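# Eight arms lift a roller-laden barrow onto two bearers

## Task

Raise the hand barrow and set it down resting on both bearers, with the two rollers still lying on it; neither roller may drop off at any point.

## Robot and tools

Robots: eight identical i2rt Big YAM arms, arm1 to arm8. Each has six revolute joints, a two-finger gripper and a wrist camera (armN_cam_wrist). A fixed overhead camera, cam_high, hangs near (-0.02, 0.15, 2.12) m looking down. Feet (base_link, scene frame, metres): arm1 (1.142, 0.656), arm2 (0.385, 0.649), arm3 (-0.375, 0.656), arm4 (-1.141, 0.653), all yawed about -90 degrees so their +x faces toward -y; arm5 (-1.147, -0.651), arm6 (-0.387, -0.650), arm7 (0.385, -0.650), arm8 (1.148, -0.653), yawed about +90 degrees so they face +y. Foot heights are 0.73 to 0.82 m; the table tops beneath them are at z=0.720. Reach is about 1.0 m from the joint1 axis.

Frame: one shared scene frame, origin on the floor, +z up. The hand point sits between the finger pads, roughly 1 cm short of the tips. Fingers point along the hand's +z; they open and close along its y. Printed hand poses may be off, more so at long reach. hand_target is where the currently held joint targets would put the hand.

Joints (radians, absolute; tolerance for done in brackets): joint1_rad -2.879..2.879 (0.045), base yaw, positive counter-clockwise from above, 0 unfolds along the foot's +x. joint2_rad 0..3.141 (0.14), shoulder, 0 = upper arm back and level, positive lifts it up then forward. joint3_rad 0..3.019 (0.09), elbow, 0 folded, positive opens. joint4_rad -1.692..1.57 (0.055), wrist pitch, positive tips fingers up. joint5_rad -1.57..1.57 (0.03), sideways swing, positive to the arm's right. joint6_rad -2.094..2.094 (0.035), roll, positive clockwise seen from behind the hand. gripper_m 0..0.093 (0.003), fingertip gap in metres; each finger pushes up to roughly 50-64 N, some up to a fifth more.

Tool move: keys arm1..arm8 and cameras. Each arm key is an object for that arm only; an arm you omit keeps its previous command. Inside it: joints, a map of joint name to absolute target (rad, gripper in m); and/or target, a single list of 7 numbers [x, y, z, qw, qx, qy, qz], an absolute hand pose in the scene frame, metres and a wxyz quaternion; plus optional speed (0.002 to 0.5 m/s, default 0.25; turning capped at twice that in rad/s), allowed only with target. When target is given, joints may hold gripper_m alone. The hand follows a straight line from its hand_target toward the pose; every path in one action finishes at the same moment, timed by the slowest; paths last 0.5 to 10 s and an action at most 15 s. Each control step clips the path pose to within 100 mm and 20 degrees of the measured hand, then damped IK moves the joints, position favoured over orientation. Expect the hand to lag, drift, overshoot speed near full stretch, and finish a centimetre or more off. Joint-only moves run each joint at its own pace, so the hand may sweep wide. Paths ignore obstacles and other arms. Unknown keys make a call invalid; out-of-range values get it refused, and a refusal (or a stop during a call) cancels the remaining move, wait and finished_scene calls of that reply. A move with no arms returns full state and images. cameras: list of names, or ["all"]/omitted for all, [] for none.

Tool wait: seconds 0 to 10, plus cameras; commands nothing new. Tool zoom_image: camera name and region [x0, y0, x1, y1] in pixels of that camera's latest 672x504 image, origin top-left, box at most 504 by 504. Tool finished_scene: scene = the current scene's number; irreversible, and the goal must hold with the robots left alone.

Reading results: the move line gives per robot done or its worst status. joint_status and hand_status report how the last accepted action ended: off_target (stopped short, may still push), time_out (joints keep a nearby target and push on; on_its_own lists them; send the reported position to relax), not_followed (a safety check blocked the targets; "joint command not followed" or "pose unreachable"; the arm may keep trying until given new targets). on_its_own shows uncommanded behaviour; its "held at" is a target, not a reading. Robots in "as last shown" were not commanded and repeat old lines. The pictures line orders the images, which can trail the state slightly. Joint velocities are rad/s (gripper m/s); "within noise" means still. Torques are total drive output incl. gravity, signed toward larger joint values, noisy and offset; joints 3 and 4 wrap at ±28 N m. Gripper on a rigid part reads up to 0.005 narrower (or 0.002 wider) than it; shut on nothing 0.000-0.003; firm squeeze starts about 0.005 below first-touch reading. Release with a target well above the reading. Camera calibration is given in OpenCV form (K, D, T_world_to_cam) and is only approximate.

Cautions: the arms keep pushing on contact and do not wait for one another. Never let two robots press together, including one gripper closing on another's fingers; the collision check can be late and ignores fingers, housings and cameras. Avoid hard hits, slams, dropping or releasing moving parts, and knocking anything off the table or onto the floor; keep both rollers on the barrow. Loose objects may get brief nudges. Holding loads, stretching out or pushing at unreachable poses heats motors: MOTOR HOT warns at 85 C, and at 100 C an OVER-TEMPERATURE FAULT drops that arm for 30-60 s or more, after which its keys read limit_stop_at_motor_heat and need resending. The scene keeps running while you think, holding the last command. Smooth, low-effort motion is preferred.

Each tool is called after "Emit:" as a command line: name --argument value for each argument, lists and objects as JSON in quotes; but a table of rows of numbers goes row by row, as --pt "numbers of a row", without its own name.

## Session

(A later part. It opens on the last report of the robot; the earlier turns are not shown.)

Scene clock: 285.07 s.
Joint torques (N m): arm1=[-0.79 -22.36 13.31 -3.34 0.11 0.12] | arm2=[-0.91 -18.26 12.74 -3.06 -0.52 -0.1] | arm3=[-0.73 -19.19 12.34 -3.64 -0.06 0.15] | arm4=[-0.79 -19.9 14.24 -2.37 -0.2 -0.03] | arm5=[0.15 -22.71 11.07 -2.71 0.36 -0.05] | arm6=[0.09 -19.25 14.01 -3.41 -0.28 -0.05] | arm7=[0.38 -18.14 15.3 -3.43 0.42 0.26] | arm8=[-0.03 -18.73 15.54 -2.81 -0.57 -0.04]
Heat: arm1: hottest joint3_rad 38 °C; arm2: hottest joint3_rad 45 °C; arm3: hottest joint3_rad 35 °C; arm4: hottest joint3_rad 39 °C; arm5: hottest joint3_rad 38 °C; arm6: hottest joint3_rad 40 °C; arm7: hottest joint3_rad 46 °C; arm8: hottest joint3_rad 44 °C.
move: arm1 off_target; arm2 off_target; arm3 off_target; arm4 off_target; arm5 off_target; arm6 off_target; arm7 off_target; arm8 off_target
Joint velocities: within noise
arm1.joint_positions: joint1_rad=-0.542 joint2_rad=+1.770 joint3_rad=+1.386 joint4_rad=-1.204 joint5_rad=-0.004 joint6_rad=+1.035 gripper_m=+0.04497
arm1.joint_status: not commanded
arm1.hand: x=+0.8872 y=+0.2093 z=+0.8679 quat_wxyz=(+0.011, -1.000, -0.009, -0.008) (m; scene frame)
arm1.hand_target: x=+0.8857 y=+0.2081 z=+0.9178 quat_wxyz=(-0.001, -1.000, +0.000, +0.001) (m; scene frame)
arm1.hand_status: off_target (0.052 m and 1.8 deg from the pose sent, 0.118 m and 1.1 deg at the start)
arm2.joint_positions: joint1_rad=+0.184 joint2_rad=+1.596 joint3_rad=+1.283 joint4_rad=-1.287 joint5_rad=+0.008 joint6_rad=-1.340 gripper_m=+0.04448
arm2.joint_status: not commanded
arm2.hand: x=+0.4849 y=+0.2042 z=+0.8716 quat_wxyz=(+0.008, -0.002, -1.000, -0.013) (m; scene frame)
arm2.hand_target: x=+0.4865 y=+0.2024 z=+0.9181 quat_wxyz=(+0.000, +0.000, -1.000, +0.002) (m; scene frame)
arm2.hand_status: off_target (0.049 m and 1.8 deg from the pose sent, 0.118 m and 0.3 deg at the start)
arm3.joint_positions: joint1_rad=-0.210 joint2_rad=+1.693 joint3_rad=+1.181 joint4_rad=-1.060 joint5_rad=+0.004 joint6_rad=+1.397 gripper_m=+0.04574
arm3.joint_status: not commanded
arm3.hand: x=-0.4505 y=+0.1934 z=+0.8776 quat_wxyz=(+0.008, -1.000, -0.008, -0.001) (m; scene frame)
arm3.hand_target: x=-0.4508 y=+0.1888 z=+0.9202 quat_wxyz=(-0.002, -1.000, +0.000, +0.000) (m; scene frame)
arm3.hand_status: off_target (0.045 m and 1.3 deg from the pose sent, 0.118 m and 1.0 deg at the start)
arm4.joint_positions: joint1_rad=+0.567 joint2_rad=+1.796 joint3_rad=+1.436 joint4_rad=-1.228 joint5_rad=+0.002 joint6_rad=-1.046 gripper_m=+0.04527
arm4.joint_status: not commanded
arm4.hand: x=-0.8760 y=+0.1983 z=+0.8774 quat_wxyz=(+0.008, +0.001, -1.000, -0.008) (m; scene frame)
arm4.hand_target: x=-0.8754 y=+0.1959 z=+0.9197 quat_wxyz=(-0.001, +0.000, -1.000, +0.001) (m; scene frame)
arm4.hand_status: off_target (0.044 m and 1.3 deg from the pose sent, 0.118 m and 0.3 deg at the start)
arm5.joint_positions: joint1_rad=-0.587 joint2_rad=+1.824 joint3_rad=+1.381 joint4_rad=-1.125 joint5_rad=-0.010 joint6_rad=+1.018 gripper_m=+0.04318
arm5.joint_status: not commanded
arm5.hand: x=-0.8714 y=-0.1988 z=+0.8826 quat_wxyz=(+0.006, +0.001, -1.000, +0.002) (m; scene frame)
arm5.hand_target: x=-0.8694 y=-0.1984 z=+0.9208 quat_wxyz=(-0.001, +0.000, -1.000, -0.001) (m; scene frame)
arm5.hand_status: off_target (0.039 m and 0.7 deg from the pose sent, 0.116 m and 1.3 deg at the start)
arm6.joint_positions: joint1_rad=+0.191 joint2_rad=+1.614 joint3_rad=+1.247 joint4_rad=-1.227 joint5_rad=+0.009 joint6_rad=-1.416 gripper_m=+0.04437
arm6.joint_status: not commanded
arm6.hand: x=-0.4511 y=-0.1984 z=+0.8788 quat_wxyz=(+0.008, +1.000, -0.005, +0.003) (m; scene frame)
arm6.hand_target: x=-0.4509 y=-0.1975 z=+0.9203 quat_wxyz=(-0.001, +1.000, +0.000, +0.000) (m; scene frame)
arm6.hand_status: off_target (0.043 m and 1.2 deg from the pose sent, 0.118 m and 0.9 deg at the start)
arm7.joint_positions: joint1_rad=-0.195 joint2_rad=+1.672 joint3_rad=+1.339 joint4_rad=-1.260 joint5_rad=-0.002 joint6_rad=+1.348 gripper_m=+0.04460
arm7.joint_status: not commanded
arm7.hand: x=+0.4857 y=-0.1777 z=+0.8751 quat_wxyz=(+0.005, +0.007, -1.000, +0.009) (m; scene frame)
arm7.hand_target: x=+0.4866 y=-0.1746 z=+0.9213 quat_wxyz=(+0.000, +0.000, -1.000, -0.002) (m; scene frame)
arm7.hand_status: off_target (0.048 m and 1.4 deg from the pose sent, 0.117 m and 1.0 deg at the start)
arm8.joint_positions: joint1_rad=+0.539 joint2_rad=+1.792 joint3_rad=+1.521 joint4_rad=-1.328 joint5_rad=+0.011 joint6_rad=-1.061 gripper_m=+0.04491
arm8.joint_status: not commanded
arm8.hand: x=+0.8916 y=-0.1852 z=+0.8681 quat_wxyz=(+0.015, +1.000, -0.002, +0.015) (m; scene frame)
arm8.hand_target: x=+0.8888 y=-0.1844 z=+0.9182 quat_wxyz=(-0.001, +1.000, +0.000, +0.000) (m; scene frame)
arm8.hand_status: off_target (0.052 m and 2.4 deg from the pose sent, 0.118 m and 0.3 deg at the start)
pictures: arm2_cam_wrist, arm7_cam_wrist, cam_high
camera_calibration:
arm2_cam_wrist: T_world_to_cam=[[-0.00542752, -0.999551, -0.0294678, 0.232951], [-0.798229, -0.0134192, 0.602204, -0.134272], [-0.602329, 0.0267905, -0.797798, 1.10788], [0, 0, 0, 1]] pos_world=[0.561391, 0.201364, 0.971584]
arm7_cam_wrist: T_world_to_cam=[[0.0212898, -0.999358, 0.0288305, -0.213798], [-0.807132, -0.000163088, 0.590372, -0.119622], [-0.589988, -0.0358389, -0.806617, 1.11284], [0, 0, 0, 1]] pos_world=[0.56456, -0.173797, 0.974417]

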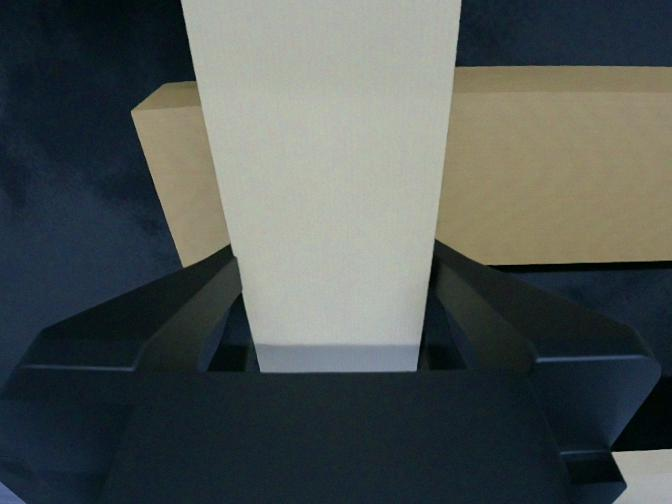

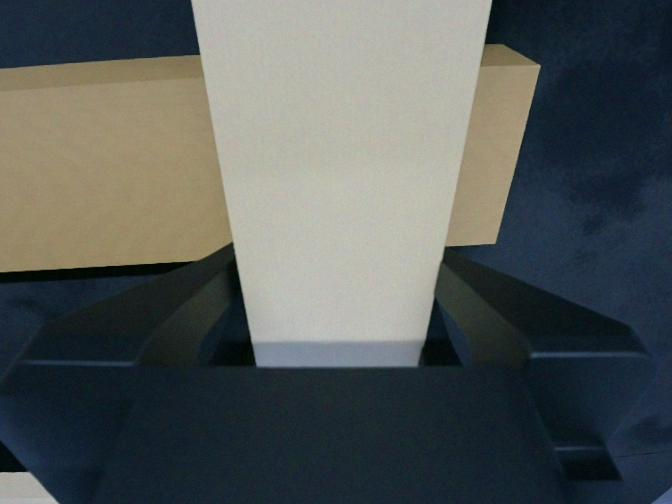

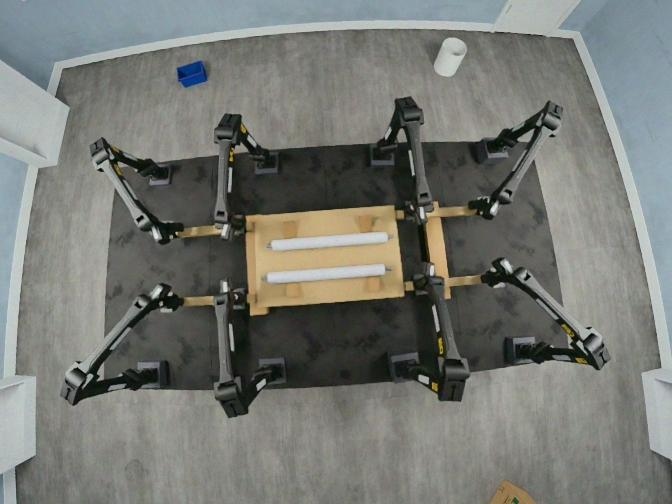

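Emit:
move --arm1 '{"target":[0.767,0.207,0.940,0,1,0,0],"speed":0.03}' --arm2 '{"target":[0.369,0.201,0.940,0,0,1,0],"speed":0.03}' --arm3 '{"target":[-0.569,0.187,0.934,0,1,0,0],"speed":0.03}' --arm4 '{"target":[-0.993,0.195,0.933,0,0,1,0],"speed":0.03}' --arm5 '{"target":[-0.987,-0.198,0.932,0,0,1,0],"speed":0.03}' --arm6 '{"target":[-0.569,-0.197,0.934,0,1,0,0],"speed":0.03}' --arm7 '{"target":[0.369,-0.174,0.942,0,0,1,0],"speed":0.03}' --arm8 '{"target":[0.770,-0.183,0.940,0,1,0,0],"speed":0.03}' --cameras '["cam_high","arm2_cam_wrist","arm7_cam_wrist","arm3_cam_wrist","arm6_cam_wrist"]'

Scene clock: 295.30 s.
Joint torques (N m): arm1=[-1.26 -22.48 15.01 -2.7 0.27 -0.01] | arm2=[-2.08 -17.03 12.72 -2.93 -0.46 -0.22] | arm3=[-1.61 -17.14 13.12 -2.93 -0.11 0.04] | arm4=[-2.08 -18.2 11.21 -1.14 -0.34 -0.2] | arm5=[1.38 -20.13 8.9 -1.52 0.63 0.07] | arm6=[1.32 -17.85 14.06 -2.33 -0.47 0.13] | arm7=[1.14 -16.73 15.35 -3.19 0.33 0.4] | arm8=[0.62 -18.84 17.68 -2.41 -0.66 0.06]
Heat: arm1: hottest joint3_rad 40 °C; arm2: hottest joint3_rad 48 °C; arm3: hottest joint3_rad 36 °C; arm4: hottest joint3_rad 39 °C; arm5: hottest joint3_rad 38 °C; arm6: hottest joint3_rad 41 °C; arm7: hottest joint3_rad 46 °C; arm8: hottest joint3_rad 46 °C.
move: arm1 off_target; arm2 off_target; arm3 off_target; arm4 off_target; arm5 off_target; arm6 off_target; arm7 off_target; arm8 off_target
Joint velocities: within noise
arm1.joint_positions: joint1_rad=-0.709 joint2_rad=+1.905 joint3_rad=+1.656 joint4_rad=-1.344 joint5_rad=-0.009 joint6_rad=+0.870 gripper_m=+0.04497
arm1.joint_status: not commanded
arm1.hand: x=+0.7779 y=+0.2093 z=+0.8946 quat_wxyz=(+0.009, -1.000, -0.007, -0.012) (m; scene frame)
arm1.hand_target: x=+0.7684 y=+0.2083 z=+0.9390 quat_wxyz=(-0.001, -1.000, +0.000, +0.001) (m; scene frame)
arm1.hand_status: off_target (0.047 m and 1.9 deg from the pose sent, 0.140 m and 1.8 deg at the start)
arm2.joint_positions: joint1_rad=-0.060 joint2_rad=+1.551 joint3_rad=+1.296 joint4_rad=-1.338 joint5_rad=+0.007 joint6_rad=-1.587 gripper_m=+0.04448
arm2.joint_status: not commanded
arm2.hand: x=+0.3749 y=+0.2024 z=+0.8958 quat_wxyz=(+0.004, -0.001, -1.000, -0.011) (m; scene frame)
arm2.hand_target: x=+0.3693 y=+0.2023 z=+0.9384 quat_wxyz=(+0.000, +0.000, -1.000, +0.002) (m; scene frame)
arm2.hand_status: off_target (0.045 m and 1.4 deg from the pose sent, 0.135 m and 1.8 deg at the start)
arm3.joint_positions: joint1_rad=-0.433 joint2_rad=+1.724 joint3_rad=+1.303 joint4_rad=-1.140 joint5_rad=+0.002 joint6_rad=+1.177 gripper_m=+0.04574
arm3.joint_status: not commanded
arm3.hand: x=-0.5620 y=+0.1933 z=+0.9042 quat_wxyz=(+0.003, -1.000, -0.006, -0.001) (m; scene frame)
arm3.hand_target: x=-0.5687 y=+0.1878 z=+0.9336 quat_wxyz=(-0.001, -1.000, +0.000, +0.001) (m; scene frame)
arm3.hand_status: off_target (0.031 m and 0.8 deg from the pose sent, 0.131 m and 1.3 deg at the start)
arm4.joint_positions: joint1_rad=+0.370 joint2_rad=+1.673 joint3_rad=+1.337 joint4_rad=-1.258 joint5_rad=+0.006 joint6_rad=-1.243 gripper_m=+0.04526
arm4.joint_status: not commanded
arm4.hand: x=-0.9844 y=+0.1959 z=+0.9028 quat_wxyz=(+0.009, +0.001, -1.000, -0.011) (m; scene frame)
arm4.hand_target: x=-0.9928 y=+0.1954 z=+0.9320 quat_wxyz=(+0.000, +0.000, -1.000, +0.000) (m; scene frame)
arm4.hand_status: off_target (0.031 m and 1.7 deg from the pose sent, 0.129 m and 1.3 deg at the start)
arm5.joint_positions: joint1_rad=-0.392 joint2_rad=+1.688 joint3_rad=+1.260 joint4_rad=-1.143 joint5_rad=-0.014 joint6_rad=+1.217 gripper_m=+0.04318
arm5.joint_status: not commanded
arm5.hand: x=-0.9811 y=-0.1978 z=+0.9066 quat_wxyz=(+0.009, +0.000, -1.000, +0.003) (m; scene frame)
arm5.hand_target: x=-0.9868 y=-0.1981 z=+0.9312 quat_wxyz=(+0.000, +0.000, -1.000, +0.000) (m; scene frame)
arm5.hand_status: off_target (0.026 m and 1.1 deg from the pose sent, 0.126 m and 0.7 deg at the start)
arm6.joint_positions: joint1_rad=+0.418 joint2_rad=+1.656 joint3_rad=+1.370 joint4_rad=-1.302 joint5_rad=+0.012 joint6_rad=-1.195 gripper_m=+0.04437
arm6.joint_status: not commanded
arm6.hand: x=-0.5602 y=-0.1994 z=+0.9047 quat_wxyz=(+0.004, +1.000, -0.002, +0.006) (m; scene frame)
arm6.hand_target: x=-0.5685 y=-0.1977 z=+0.9334 quat_wxyz=(-0.001, +1.000, +0.000, +0.000) (m; scene frame)
arm6.hand_status: off_target (0.031 m and 0.9 deg from the pose sent, 0.130 m and 1.2 deg at the start)
arm7.joint_positions: joint1_rad=+0.037 joint2_rad=+1.625 joint3_rad=+1.345 joint4_rad=-1.308 joint5_rad=-0.001 joint6_rad=+1.576 gripper_m=+0.04462
arm7.joint_status: not commanded
arm7.hand: x=+0.3749 y=-0.1776 z=+0.8990 quat_wxyz=(+0.002, +0.009, -1.000, +0.007) (m; scene frame)
arm7.hand_target: x=+0.3693 y=-0.1754 z=+0.9407 quat_wxyz=(+0.001, +0.000, -1.000, -0.002) (m; scene frame)
arm7.hand_status: off_target (0.044 m and 1.3 deg from the pose sent, 0.135 m and 1.4 deg at the start)
arm8.joint_positions: joint1_rad=+0.703 joint2_rad=+1.937 joint3_rad=+1.803 joint4_rad=-1.469 joint5_rad=+0.016 joint6_rad=-0.898 gripper_m=+0.04491
arm8.joint_status: not commanded
arm8.hand: x=+0.7824 y=-0.1859 z=+0.8938 quat_wxyz=(+0.013, +1.000, -0.001, +0.019) (m; scene frame)
arm8.hand_target: x=+0.7716 y=-0.1848 z=+0.9392 quat_wxyz=(-0.001, +1.000, +0.000, -0.001) (m; scene frame)
arm8.hand_status: off_target (0.048 m and 2.6 deg from the pose sent, 0.141 m and 2.4 deg at the start)
pictures: arm2_cam_wrist, arm3_cam_wrist, arm6_cam_wrist, arm7_cam_wrist, cam_high
camera_calibration:
arm2_cam_wrist: T_world_to_cam=[[-0.00304204, -0.999673, -0.0253857, 0.22667], [-0.802984, -0.0126879, 0.595866, -0.229421], [-0.595993, 0.022197, -0.802683, 1.06395], [0, 0, 0, 1]] pos_world=[0.450575, 0.200068, 0.996473]
arm3_cam_wrist: T_world_to_cam=[[-0.0205753, 0.999741, 0.00969842, -0.213242], [0.82018, 0.011331, 0.571994, -0.0534036], [0.571736, 0.0197234, -0.820201, 1.18394], [0, 0, 0, 1]] pos_world=[-0.637489, 0.190441, 1.00368]
arm6_cam_wrist: T_world_to_cam=[[0.0254258, 0.999595, -0.0127694, 0.227012], [0.808013, -0.0130283, 0.58902, -0.0783014], [0.588616, -0.0252941, -0.808017, 1.18374], [0, 0, 0, 1]] pos_world=[-0.639274, -0.197998, 1.00551]
arm7_cam_wrist: T_world_to_cam=[[0.0245463, -0.999368, 0.0256978, -0.210475], [-0.810715, -0.00485905, 0.585422, -0.218205], [-0.584927, -0.0352035, -0.810322, 1.06832], [0, 0, 0, 1]] pos_world=[0.453152, -0.173794, 0.998831]

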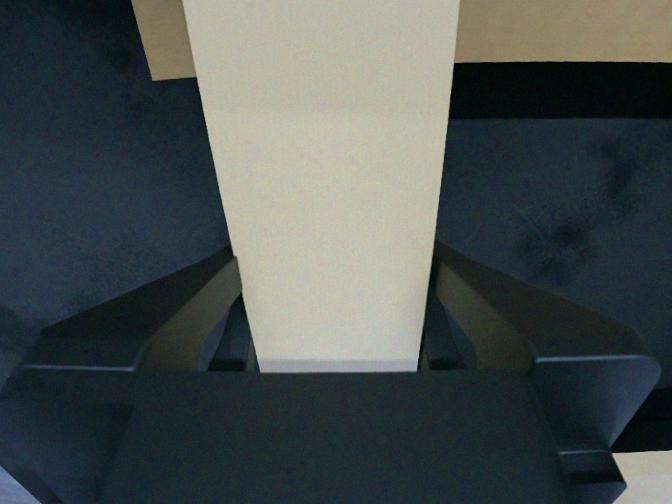

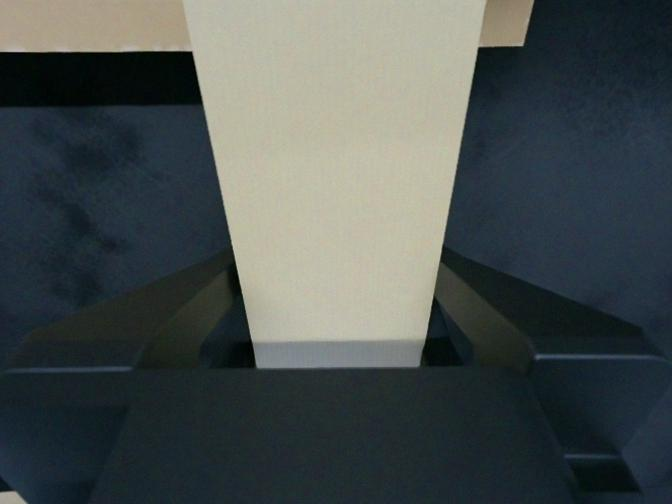

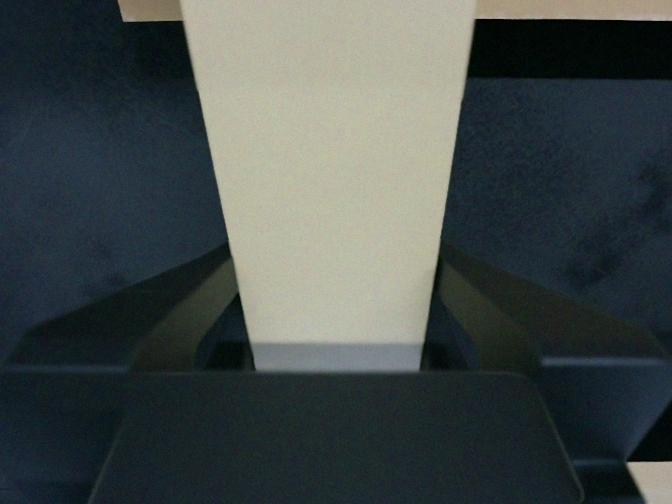

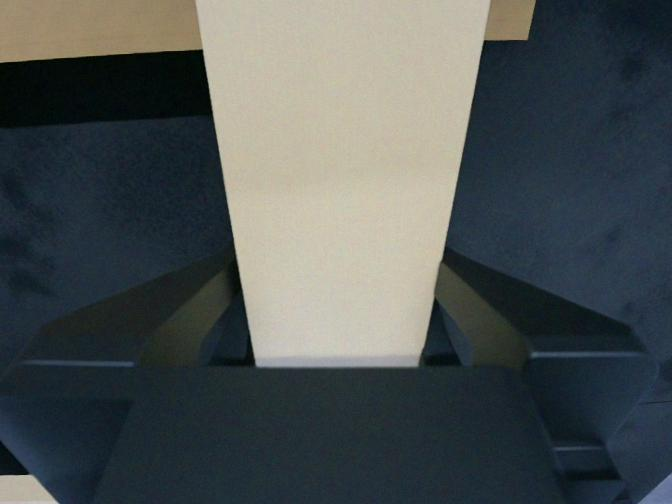

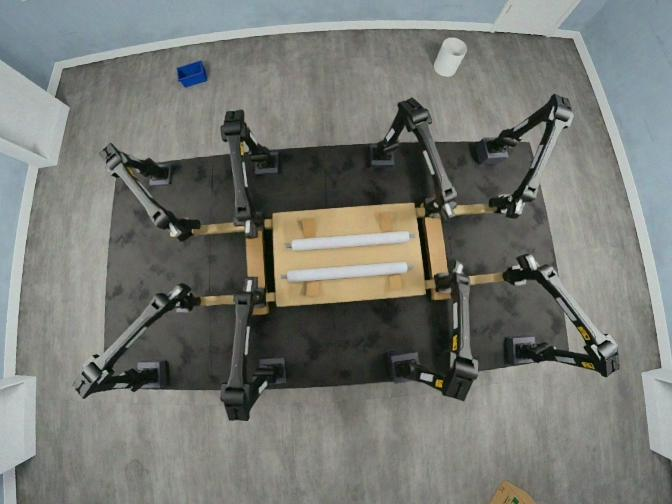

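Emit:
zoom_image --camera "cam_high" --region '[180, 180, 350, 330]'

Emit:
zoom_image --camera "cam_high" --region '[340, 180, 510, 330]'

Emit:
move --cameras '["arm1_cam_wrist","arm4_cam_wrist","arm5_cam_wrist","arm8_cam_wrist"]'

Scaled by 2.965 from the camera's 672x504 image, which has a finer 960x720 frame.

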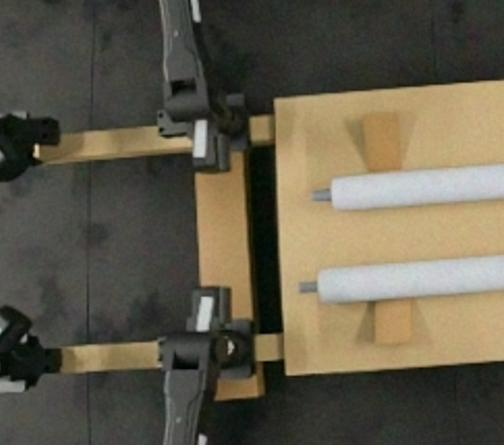

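Scaled by 2.965 from the camera's 672x504 image, which has a finer 960x720 frame.

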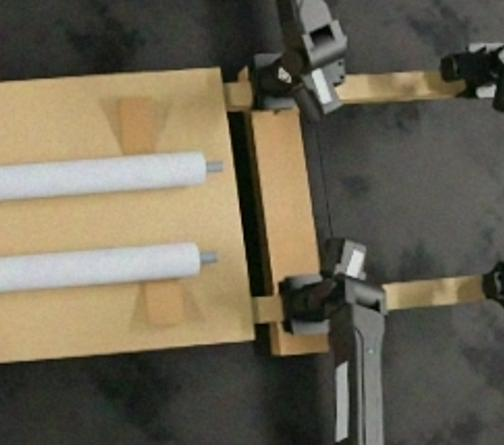

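Scene clock: 307.63 s.
Joint torques (N m): arm1=[-1.2 -22.77 14.91 -2.7 0.28 -0.01] | arm2=[-2.08 -17.03 12.72 -2.95 -0.46 -0.22] | arm3=[-1.67 -17.2 13.16 -2.88 -0.11 0.04] | arm4=[-2.08 -18.2 11.21 -1.16 -0.35 -0.2] | arm5=[1.32 -20.07 8.88 -1.52 0.62 0.07] | arm6=[1.2 -17.85 14.04 -2.35 -0.48 0.13] | arm7=[1.2 -16.85 15.45 -3.26 0.32 0.42] | arm8=[0.67 -18.84 17.62 -2.35 -0.66 0.06]
Heat: arm1: hottest joint3_rad 42 °C; arm2: hottest joint3_rad 48 °C; arm3: hottest joint3_rad 38 °C; arm4: hottest joint3_rad 41 °C; arm5: hottest joint3_rad 38 °C; arm6: hottest joint3_rad 44 °C; arm7: hottest joint3_rad 47 °C; arm8: hottest joint3_rad 47 °C.
Joint velocities: within noise
arm1.joint_positions: joint1_rad=-0.709 joint2_rad=+1.905 joint3_rad=+1.656 joint4_rad=-1.345 joint5_rad=-0.009 joint6_rad=+0.870 gripper_m=+0.04497
arm1.joint_status: not commanded
arm1.hand: x=+0.7778 y=+0.2093 z=+0.8948 quat_wxyz=(+0.009, -1.000, -0.007, -0.012) (m; scene frame)
arm1.hand_target: x=+0.7684 y=+0.2083 z=+0.9390 quat_wxyz=(-0.001, -1.000, +0.000, +0.001) (m; scene frame)
arm1.hand_status: off_target (0.047 m and 1.9 deg from the pose sent, 0.140 m and 1.8 deg at the start)
arm2.joint_positions: joint1_rad=-0.060 joint2_rad=+1.551 joint3_rad=+1.296 joint4_rad=-1.338 joint5_rad=+0.007 joint6_rad=-1.587 gripper_m=+0.04448
arm2.joint_status: not commanded
arm2.hand: x=+0.3749 y=+0.2024 z=+0.8958 quat_wxyz=(+0.004, -0.001, -1.000, -0.011) (m; scene frame)
arm2.hand_target: x=+0.3693 y=+0.2023 z=+0.9383 quat_wxyz=(+0.000, +0.000, -1.000, +0.002) (m; scene frame)
arm2.hand_status: off_target (0.045 m and 1.4 deg from the pose sent, 0.135 m and 1.8 deg at the start)
arm3.joint_positions: joint1_rad=-0.433 joint2_rad=+1.724 joint3_rad=+1.303 joint4_rad=-1.140 joint5_rad=+0.002 joint6_rad=+1.177 gripper_m=+0.04574
arm3.joint_status: not commanded
arm3.hand: x=-0.5620 y=+0.1933 z=+0.9042 quat_wxyz=(+0.003, -1.000, -0.006, -0.001) (m; scene frame)
arm3.hand_target: x=-0.5686 y=+0.1879 z=+0.9335 quat_wxyz=(-0.001, -1.000, +0.000, +0.000) (m; scene frame)
arm3.hand_status: off_target (0.031 m and 0.8 deg from the pose sent, 0.131 m and 1.3 deg at the start)
arm4.joint_positions: joint1_rad=+0.370 joint2_rad=+1.673 joint3_rad=+1.337 joint4_rad=-1.258 joint5_rad=+0.006 joint6_rad=-1.243 gripper_m=+0.04526
arm4.joint_status: not commanded
arm4.hand: x=-0.9844 y=+0.1959 z=+0.9028 quat_wxyz=(+0.009, +0.001, -1.000, -0.011) (m; scene frame)
arm4.hand_target: x=-0.9928 y=+0.1954 z=+0.9320 quat_wxyz=(+0.000, +0.000, -1.000, +0.000) (m; scene frame)
arm4.hand_status: off_target (0.031 m and 1.7 deg from the pose sent, 0.129 m and 1.3 deg at the start)
arm5.joint_positions: joint1_rad=-0.392 joint2_rad=+1.688 joint3_rad=+1.260 joint4_rad=-1.143 joint5_rad=-0.014 joint6_rad=+1.217 gripper_m=+0.04318
arm5.joint_status: not commanded
arm5.hand: x=-0.9811 y=-0.1978 z=+0.9066 quat_wxyz=(+0.009, +0.000, -1.000, +0.003) (m; scene frame)
arm5.hand_target: x=-0.9868 y=-0.1981 z=+0.9312 quat_wxyz=(+0.000, +0.000, -1.000, +0.000) (m; scene frame)
arm5.hand_status: off_target (0.026 m and 1.1 deg from the pose sent, 0.126 m and 0.7 deg at the start)
arm6.joint_positions: joint1_rad=+0.418 joint2_rad=+1.656 joint3_rad=+1.370 joint4_rad=-1.302 joint5_rad=+0.012 joint6_rad=-1.195 gripper_m=+0.04437
arm6.joint_status: not commanded
arm6.hand: x=-0.5602 y=-0.1994 z=+0.9047 quat_wxyz=(+0.004, +1.000, -0.002, +0.006) (m; scene frame)
arm6.hand_target: x=-0.5685 y=-0.1977 z=+0.9334 quat_wxyz=(-0.001, +1.000, +0.000, +0.000) (m; scene frame)
arm6.hand_status: off_target (0.031 m and 0.9 deg from the pose sent, 0.130 m and 1.2 deg at the start)
arm7.joint_positions: joint1_rad=+0.037 joint2_rad=+1.625 joint3_rad=+1.345 joint4_rad=-1.309 joint5_rad=-0.001 joint6_rad=+1.576 gripper_m=+0.04462
arm7.joint_status: not commanded
arm7.hand: x=+0.3749 y=-0.1777 z=+0.8990 quat_wxyz=(+0.002, +0.009, -1.000, +0.007) (m; scene frame)
arm7.hand_target: x=+0.3693 y=-0.1755 z=+0.9406 quat_wxyz=(+0.001, +0.000, -1.000, -0.002) (m; scene frame)
arm7.hand_status: off_target (0.044 m and 1.3 deg from the pose sent, 0.135 m and 1.4 deg at the start)
arm8.joint_positions: joint1_rad=+0.703 joint2_rad=+1.937 joint3_rad=+1.804 joint4_rad=-1.470 joint5_rad=+0.016 joint6_rad=-0.898 gripper_m=+0.04491
arm8.joint_status: not commanded
arm8.hand: x=+0.7825 y=-0.1859 z=+0.8939 quat_wxyz=(+0.013, +1.000, -0.001, +0.019) (m; scene frame)
arm8.hand_target: x=+0.7717 y=-0.1848 z=+0.9393 quat_wxyz=(-0.001, +1.000, +0.000, -0.001) (m; scene frame)
arm8.hand_status: off_target (0.048 m and 2.6 deg from the pose sent, 0.141 m and 2.4 deg at the start)
pictures: arm1_cam_wrist, arm4_cam_wrist, arm5_cam_wrist, arm8_cam_wrist
camera_calibration:
arm1_cam_wrist: T_world_to_cam=[[-0.00636845, 0.999896, 0.01296, -0.214847], [0.800848, -0.00266134, 0.598862, -1.1528], [0.598834, 0.0141928, -0.800748, 0.375871], [0, 0, 0, 1]] pos_world=[0.696769, 0.206422, 0.994132]
arm4_cam_wrist: T_world_to_cam=[[-0.0191856, -0.999508, -0.0248146, 0.202685], [-0.806125, 0.000782491, 0.591745, -1.32278], [-0.591434, 0.0313567, -0.805743, 0.266115], [0, 0, 0, 1]] pos_world=[-0.905047, 0.195276, 1.0022]
arm5_cam_wrist: T_world_to_cam=[[0.000192267, -0.999979, -0.00644056, -0.191093], [-0.798978, -0.00402671, 0.601347, -1.32579], [-0.601361, 0.00503024, -0.798962, 0.259647], [0, 0, 0, 1]] pos_world=[-0.903095, -0.197734, 1.00348]
arm8_cam_wrist: T_world_to_cam=[[-0.0102995, 0.999143, -0.0400948, 0.230126], [0.794481, 0.0325249, 0.606418, -1.15461], [0.607202, -0.0256088, -0.794135, 0.355969], [0, 0, 0, 1]] pos_world=[0.703537, -0.183259, 0.992087]

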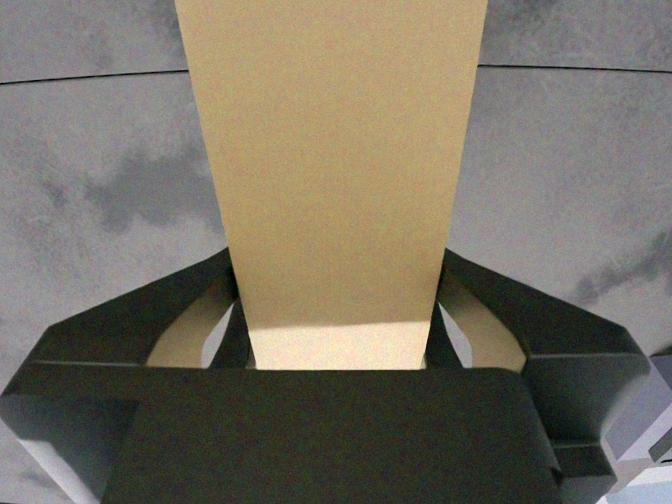

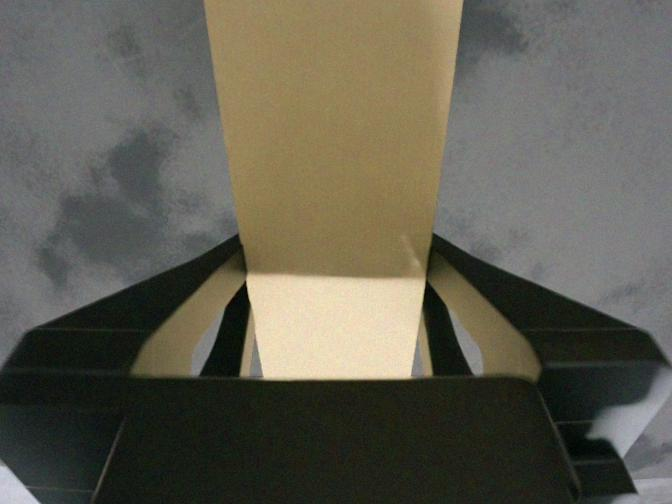

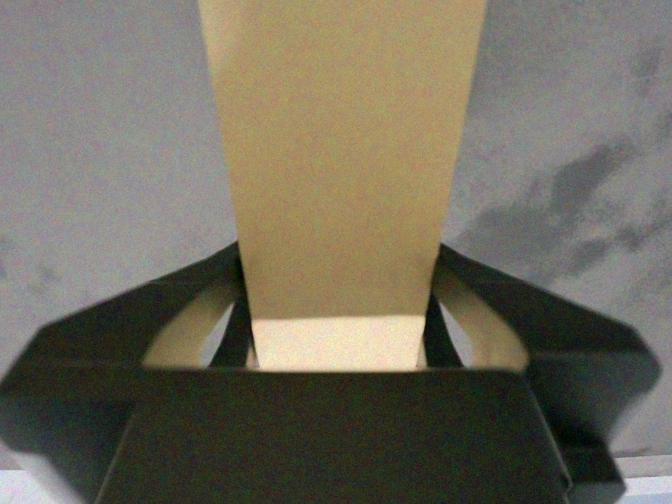

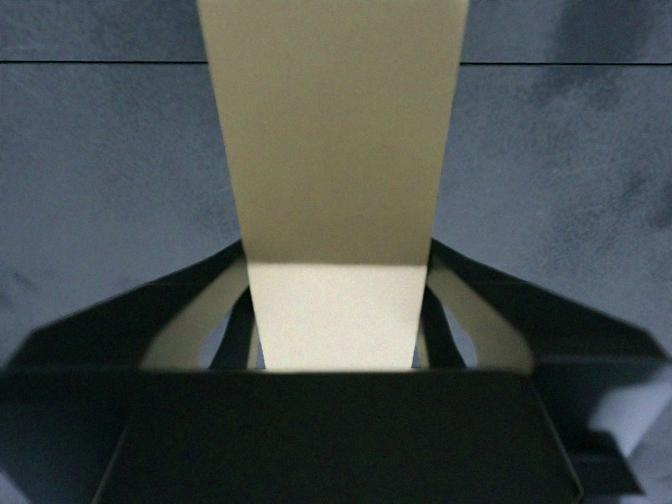

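Emit:
move --arm1 '{"target":[0.768,0.208,0.906,0,1,0,0],"speed":0.02}' --arm2 '{"target":[0.369,0.202,0.906,0,0,1,0],"speed":0.02}' --arm3 '{"target":[-0.569,0.188,0.896,0,1,0,0],"speed":0.02}' --arm4 '{"target":[-0.993,0.1955,0.896,0,0,1,0],"speed":0.02}' --arm5 '{"target":[-0.987,-0.198,0.895,0,0,1,0],"speed":0.02}' --arm6 '{"target":[-0.569,-0.1975,0.896,0,1,0,0],"speed":0.02}' --arm7 '{"target":[0.369,-0.175,0.908,0,0,1,0],"speed":0.02}' --arm8 '{"target":[0.771,-0.1845,0.906,0,1,0,0],"speed":0.02}' --cameras '["cam_high"]'

Scene clock: 327.90 s.
Joint torques (N m): arm1=[-1.14 -21.89 9.85 -0.13 0.24 0.05] | arm2=[-1.61 -15.91 8.85 -0.84 -0.47 -0.13] | arm3=[-1.03 -16.56 9.42 -1.03 -0.07 0.13] | arm4=[-1.2 -16.67 9.73 -0.38 -0.21 -0.11] | arm5=[0.91 -17.79 8.2 -0.84 0.37 -0.01] | arm6=[0.62 -17.49 10.32 -0.34 -0.47 0.06] | arm7=[0.32 -15.56 11.56 -1.32 0.35 0.32] | arm8=[0.38 -18.61 11.7 -0.12 -0.58 0.02]
Heat: arm1: hottest joint3_rad 44 °C; arm2: hottest joint3_rad 49 °C; arm3: hottest joint3_rad 39 °C; arm4: hottest joint3_rad 41 °C; arm5: hottest joint3_rad 38 °C; arm6: hottest joint3_rad 47 °C; arm7: hottest joint3_rad 49 °C; arm8: hottest joint3_rad 48 °C.
move: arm1 off_target; arm2 off_target; arm3 off_target; arm4 off_target; arm5 done; arm6 done; arm7 off_target; arm8 off_target
Joint velocities: within noise
arm1.joint_positions: joint1_rad=-0.715 joint2_rad=+1.916 joint3_rad=+1.656 joint4_rad=-1.329 joint5_rad=-0.009 joint6_rad=+0.862 gripper_m=+0.04497
arm1.joint_status: not commanded
arm1.hand: x=+0.7728 y=+0.2088 z=+0.8885 quat_wxyz=(+0.008, -1.000, -0.008, -0.011) (m; scene frame)
arm1.hand_target: x=+0.7681 y=+0.2081 z=+0.9059 quat_wxyz=(+0.000, -1.000, +0.000, +0.000) (m; scene frame)
arm1.hand_status: off_target (0.018 m and 1.8 deg from the pose sent, 0.015 m and 1.9 deg at the start)
arm2.joint_positions: joint1_rad=-0.067 joint2_rad=+1.556 joint3_rad=+1.281 joint4_rad=-1.310 joint5_rad=+0.007 joint6_rad=-1.596 gripper_m=+0.04448
arm2.joint_status: not commanded
arm2.hand: x=+0.3718 y=+0.2007 z=+0.8880 quat_wxyz=(+0.004, +0.000, -1.000, -0.008) (m; scene frame)
arm2.hand_target: x=+0.3691 y=+0.2021 z=+0.9057 quat_wxyz=(+0.000, +0.000, -1.000, +0.000) (m; scene frame)
arm2.hand_status: off_target (0.018 m and 1.0 deg from the pose sent, 0.012 m and 1.4 deg at the start)
arm3.joint_positions: joint1_rad=-0.441 joint2_rad=+1.754 joint3_rad=+1.292 joint4_rad=-1.099 joint5_rad=+0.001 joint6_rad=+1.166 gripper_m=+0.04574
arm3.joint_status: not commanded
arm3.hand: x=-0.5671 y=+0.1916 z=+0.8858 quat_wxyz=(+0.003, -1.000, -0.007, -0.001) (m; scene frame)
arm3.hand_target: x=-0.5689 y=+0.1881 z=+0.8958 quat_wxyz=(+0.000, -1.000, +0.000, +0.000) (m; scene frame)
arm3.hand_status: off_target (0.011 m and 0.9 deg from the pose sent, 0.012 m and 0.8 deg at the start)
arm4.joint_positions: joint1_rad=+0.359 joint2_rad=+1.682 joint3_rad=+1.288 joint4_rad=-1.188 joint5_rad=+0.001 joint6_rad=-1.251 gripper_m=+0.04527
arm4.joint_status: not commanded
arm4.hand: x=-0.9894 y=+0.1958 z=+0.8809 quat_wxyz=(+0.005, +0.000, -1.000, -0.006) (m; scene frame)
arm4.hand_target: x=-0.9929 y=+0.1956 z=+0.8957 quat_wxyz=(+0.000, +0.000, -1.000, +0.000) (m; scene frame)
arm4.hand_status: off_target (0.016 m and 0.9 deg from the pose sent, 0.011 m and 1.7 deg at the start)
arm5.joint_positions: joint1_rad=-0.385 joint2_rad=+1.701 joint3_rad=+1.215 joint4_rad=-1.069 joint5_rad=-0.007 joint6_rad=+1.226 gripper_m=+0.04318
arm5.joint_status: not commanded
arm5.hand: x=-0.9835 y=-0.1986 z=+0.8851 quat_wxyz=(+0.004, -0.002, -1.000, -0.003) (m; scene frame)
arm5.hand_target: x=-0.9869 y=-0.1980 z=+0.8949 quat_wxyz=(+0.000, +0.000, -1.000, +0.000) (m; scene frame)
arm5.hand_status: done (0.010 m and 0.6 deg from the pose sent, 0.013 m and 1.1 deg at the start)
arm6.joint_positions: joint1_rad=+0.426 joint2_rad=+1.675 joint3_rad=+1.346 joint4_rad=-1.258 joint5_rad=+0.012 joint6_rad=-1.186 gripper_m=+0.04437
arm6.joint_status: not commanded
arm6.hand: x=-0.5646 y=-0.1984 z=+0.8870 quat_wxyz=(+0.003, +1.000, -0.002, +0.006) (m; scene frame)
arm6.hand_target: x=-0.5691 y=-0.1976 z=+0.8959 quat_wxyz=(+0.000, +1.000, +0.000, +0.000) (m; scene frame)
arm6.hand_status: done (0.010 m and 0.8 deg from the pose sent, 0.013 m and 0.8 deg at the start)
arm7.joint_positions: joint1_rad=+0.045 joint2_rad=+1.630 joint3_rad=+1.329 joint4_rad=-1.279 joint5_rad=-0.001 joint6_rad=+1.587 gripper_m=+0.04462
arm7.joint_status: not commanded
arm7.hand: x=+0.3711 y=-0.1763 z=+0.8909 quat_wxyz=(+0.002, +0.007, -1.000, +0.003) (m; scene frame)
arm7.hand_target: x=+0.3691 y=-0.1752 z=+0.9078 quat_wxyz=(+0.000, +0.000, -1.000, +0.000) (m; scene frame)
arm7.hand_status: off_target (0.017 m and 0.9 deg from the pose sent, 0.011 m and 1.3 deg at the start)
arm8.joint_positions: joint1_rad=+0.706 joint2_rad=+1.944 joint3_rad=+1.800 joint4_rad=-1.450 joint5_rad=+0.014 joint6_rad=-0.893 gripper_m=+0.04491
arm8.joint_status: not commanded
arm8.hand: x=+0.7779 y=-0.1845 z=+0.8882 quat_wxyz=(+0.010, +1.000, -0.002, +0.015) (m; scene frame)
arm8.hand_target: x=+0.7712 y=-0.1847 z=+0.9061 quat_wxyz=(+0.000, +1.000, +0.000, +0.000) (m; scene frame)
arm8.hand_status: off_target (0.019 m and 2.1 deg from the pose sent, 0.017 m and 2.6 deg at the start)
pictures: cam_high

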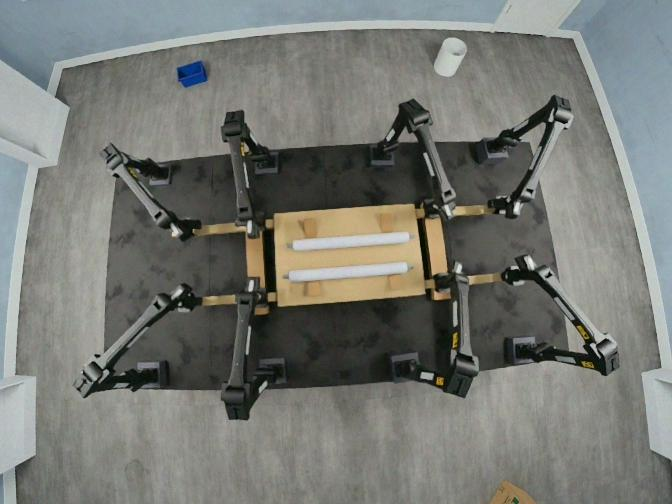

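Emit:
move --arm1 '{"target":[0.769,0.208,0.880,0,1,0,0],"speed":0.02}' --arm2 '{"target":[0.3695,0.202,0.880,0,0,1,0],"speed":0.02}' --arm3 '{"target":[-0.568,0.188,0.873,0,1,0,0],"speed":0.02}' --arm4 '{"target":[-0.992,0.1955,0.875,0,0,1,0],"speed":0.02}' --arm5 '{"target":[-0.986,-0.198,0.873,0,0,1,0],"speed":0.02}' --arm6 '{"target":[-0.568,-0.1975,0.872,0,1,0,0],"speed":0.02}' --arm7 '{"target":[0.3695,-0.175,0.882,0,0,1,0],"speed":0.02}' --arm8 '{"target":[0.772,-0.1845,0.880,0,1,0,0],"speed":0.02}' --cameras '["cam_high"]'

Scene clock: 332.40 s.
Joint torques (N m): arm1=[-0.56 -22.36 9.4 -0.29 0.23 0.1] | arm2=[-1.49 -16.21 8.46 -0.87 -0.47 -0.12] | arm3=[-0.79 -16.97 8.85 -1.07 -0.07 0.14] | arm4=[-1.08 -16.97 9.46 -0.4 -0.21 -0.09] | arm5=[0.79 -18.02 7.82 -0.87 0.36 -0.02] | arm6=[0.44 -17.67 9.81 -0.35 -0.47 0.03] | arm7=[0.56 -15.91 10.99 -1.48 0.38 0.3] | arm8=[0.26 -18.9 11.33 -0.24 -0.58 0]
Heat: arm1: hottest joint3_rad 43 °C; arm2: hottest joint3_rad 49 °C; arm3: hottest joint3_rad 39 °C; arm4: hottest joint3_rad 41 °C; arm5: hottest joint3_rad 38 °C; arm6: hottest joint3_rad 46 °C; arm7: hottest joint3_rad 49 °C; arm8: hottest joint3_rad 48 °C.
move: arm1 off_target; arm2 off_target; arm3 off_target; arm4 off_target; arm5 done; arm6 done; arm7 off_target; arm8 off_target
Joint velocities: within noise
arm1.joint_positions: joint1_rad=-0.715 joint2_rad=+1.936 joint3_rad=+1.614 joint4_rad=-1.263 joint5_rad=-0.008 joint6_rad=+0.862 gripper_m=+0.04497
arm1.joint_status: not commanded
arm1.hand: x=+0.7723 y=+0.2084 z=+0.8617 quat_wxyz=(+0.007, -1.000, -0.008, -0.009) (m; scene frame)
arm1.hand_target: x=+0.7692 y=+0.2082 z=+0.8798 quat_wxyz=(+0.000, -1.000, +0.000, +0.000) (m; scene frame)
arm1.hand_status: off_target (0.019 m and 1.6 deg from the pose sent, 0.009 m and 1.8 deg at the start)
arm2.joint_positions: joint1_rad=-0.067 joint2_rad=+1.577 joint3_rad=+1.234 joint4_rad=-1.241 joint5_rad=+0.007 joint6_rad=-1.596 gripper_m=+0.04448
arm2.joint_status: not commanded
arm2.hand: x=+0.3718 y=+0.2002 z=+0.8622 quat_wxyz=(+0.003, +0.000, -1.000, -0.007) (m; scene frame)
arm2.hand_target: x=+0.3696 y=+0.2020 z=+0.8797 quat_wxyz=(+0.000, +0.000, -1.000, +0.000) (m; scene frame)
arm2.hand_status: off_target (0.018 m and 0.8 deg from the pose sent, 0.008 m and 0.9 deg at the start)
arm3.joint_positions: joint1_rad=-0.441 joint2_rad=+1.784 joint3_rad=+1.266 joint4_rad=-1.041 joint5_rad=+0.001 joint6_rad=+1.166 gripper_m=+0.04574
arm3.joint_status: not commanded
arm3.hand: x=-0.5674 y=+0.1908 z=+0.8629 quat_wxyz=(+0.002, -1.000, -0.007, -0.001) (m; scene frame)
arm3.hand_target: x=-0.5680 y=+0.1881 z=+0.8729 quat_wxyz=(+0.000, -1.000, +0.000, +0.000) (m; scene frame)
arm3.hand_status: off_target (0.011 m and 0.8 deg from the pose sent, 0.013 m and 0.9 deg at the start)
arm4.joint_positions: joint1_rad=+0.359 joint2_rad=+1.706 joint3_rad=+1.258 joint4_rad=-1.134 joint5_rad=+0.001 joint6_rad=-1.251 gripper_m=+0.04527
arm4.joint_status: not commanded
arm4.hand: x=-0.9895 y=+0.1957 z=+0.8593 quat_wxyz=(+0.006, +0.000, -1.000, -0.006) (m; scene frame)
arm4.hand_target: x=-0.9919 y=+0.1955 z=+0.8746 quat_wxyz=(+0.000, +0.000, -1.000, +0.000) (m; scene frame)
arm4.hand_status: off_target (0.016 m and 0.9 deg from the pose sent, 0.006 m and 0.9 deg at the start)
arm5.joint_positions: joint1_rad=-0.385 joint2_rad=+1.731 joint3_rad=+1.189 joint4_rad=-1.014 joint5_rad=-0.007 joint6_rad=+1.227 gripper_m=+0.04318
arm5.joint_status: not commanded
arm5.hand: x=-0.9833 y=-0.1982 z=+0.8632 quat_wxyz=(+0.003, -0.002, -1.000, -0.003) (m; scene frame)
arm5.hand_target: x=-0.9859 y=-0.1980 z=+0.8730 quat_wxyz=(+0.000, +0.000, -1.000, +0.000) (m; scene frame)
arm5.hand_status: done (0.010 m and 0.6 deg from the pose sent, 0.012 m and 0.6 deg at the start)
arm6.joint_positions: joint1_rad=+0.426 joint2_rad=+1.695 joint3_rad=+1.308 joint4_rad=-1.197 joint5_rad=+0.012 joint6_rad=-1.186 gripper_m=+0.04437
arm6.joint_status: not commanded
arm6.hand: x=-0.5649 y=-0.1980 z=+0.8638 quat_wxyz=(+0.002, +1.000, -0.002, +0.005) (m; scene frame)
arm6.hand_target: x=-0.5680 y=-0.1976 z=+0.8719 quat_wxyz=(+0.000, +1.000, +0.000, +0.000) (m; scene frame)
arm6.hand_status: done (0.009 m and 0.7 deg from the pose sent, 0.015 m and 0.8 deg at the start)
arm7.joint_positions: joint1_rad=+0.045 joint2_rad=+1.653 joint3_rad=+1.286 joint4_rad=-1.211 joint5_rad=-0.001 joint6_rad=+1.587 gripper_m=+0.04462
arm7.joint_status: not commanded
arm7.hand: x=+0.3710 y=-0.1752 z=+0.8650 quat_wxyz=(+0.002, +0.007, -1.000, +0.002) (m; scene frame)
arm7.hand_target: x=+0.3696 y=-0.1751 z=+0.8818 quat_wxyz=(+0.000, +0.000, -1.000, +0.000) (m; scene frame)
arm7.hand_status: off_target (0.017 m and 0.9 deg from the pose sent, 0.009 m and 0.9 deg at the start)
arm8.joint_positions: joint1_rad=+0.706 joint2_rad=+1.957 joint3_rad=+1.748 joint4_rad=-1.382 joint5_rad=+0.014 joint6_rad=-0.893 gripper_m=+0.04491
arm8.joint_status: not commanded
arm8.hand: x=+0.7777 y=-0.1843 z=+0.8611 quat_wxyz=(+0.009, +1.000, -0.002, +0.014) (m; scene frame)
arm8.hand_target: x=+0.7722 y=-0.1847 z=+0.8799 quat_wxyz=(+0.000, +1.000, +0.000, +0.000) (m; scene frame)
arm8.hand_status: off_target (0.020 m and 1.9 deg from the pose sent, 0.010 m and 2.1 deg at the start)
pictures: cam_high

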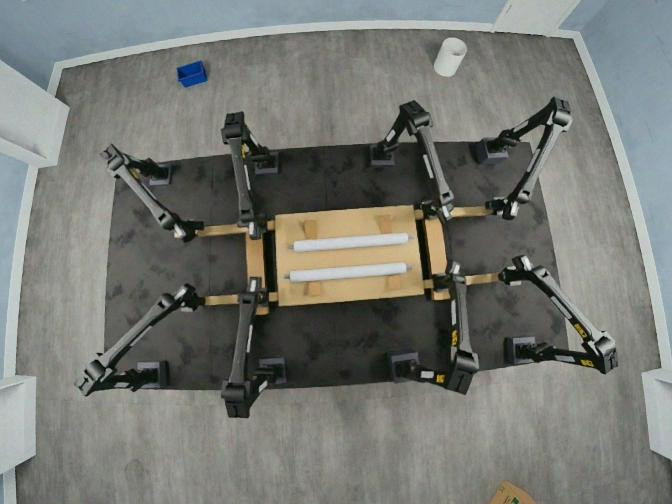

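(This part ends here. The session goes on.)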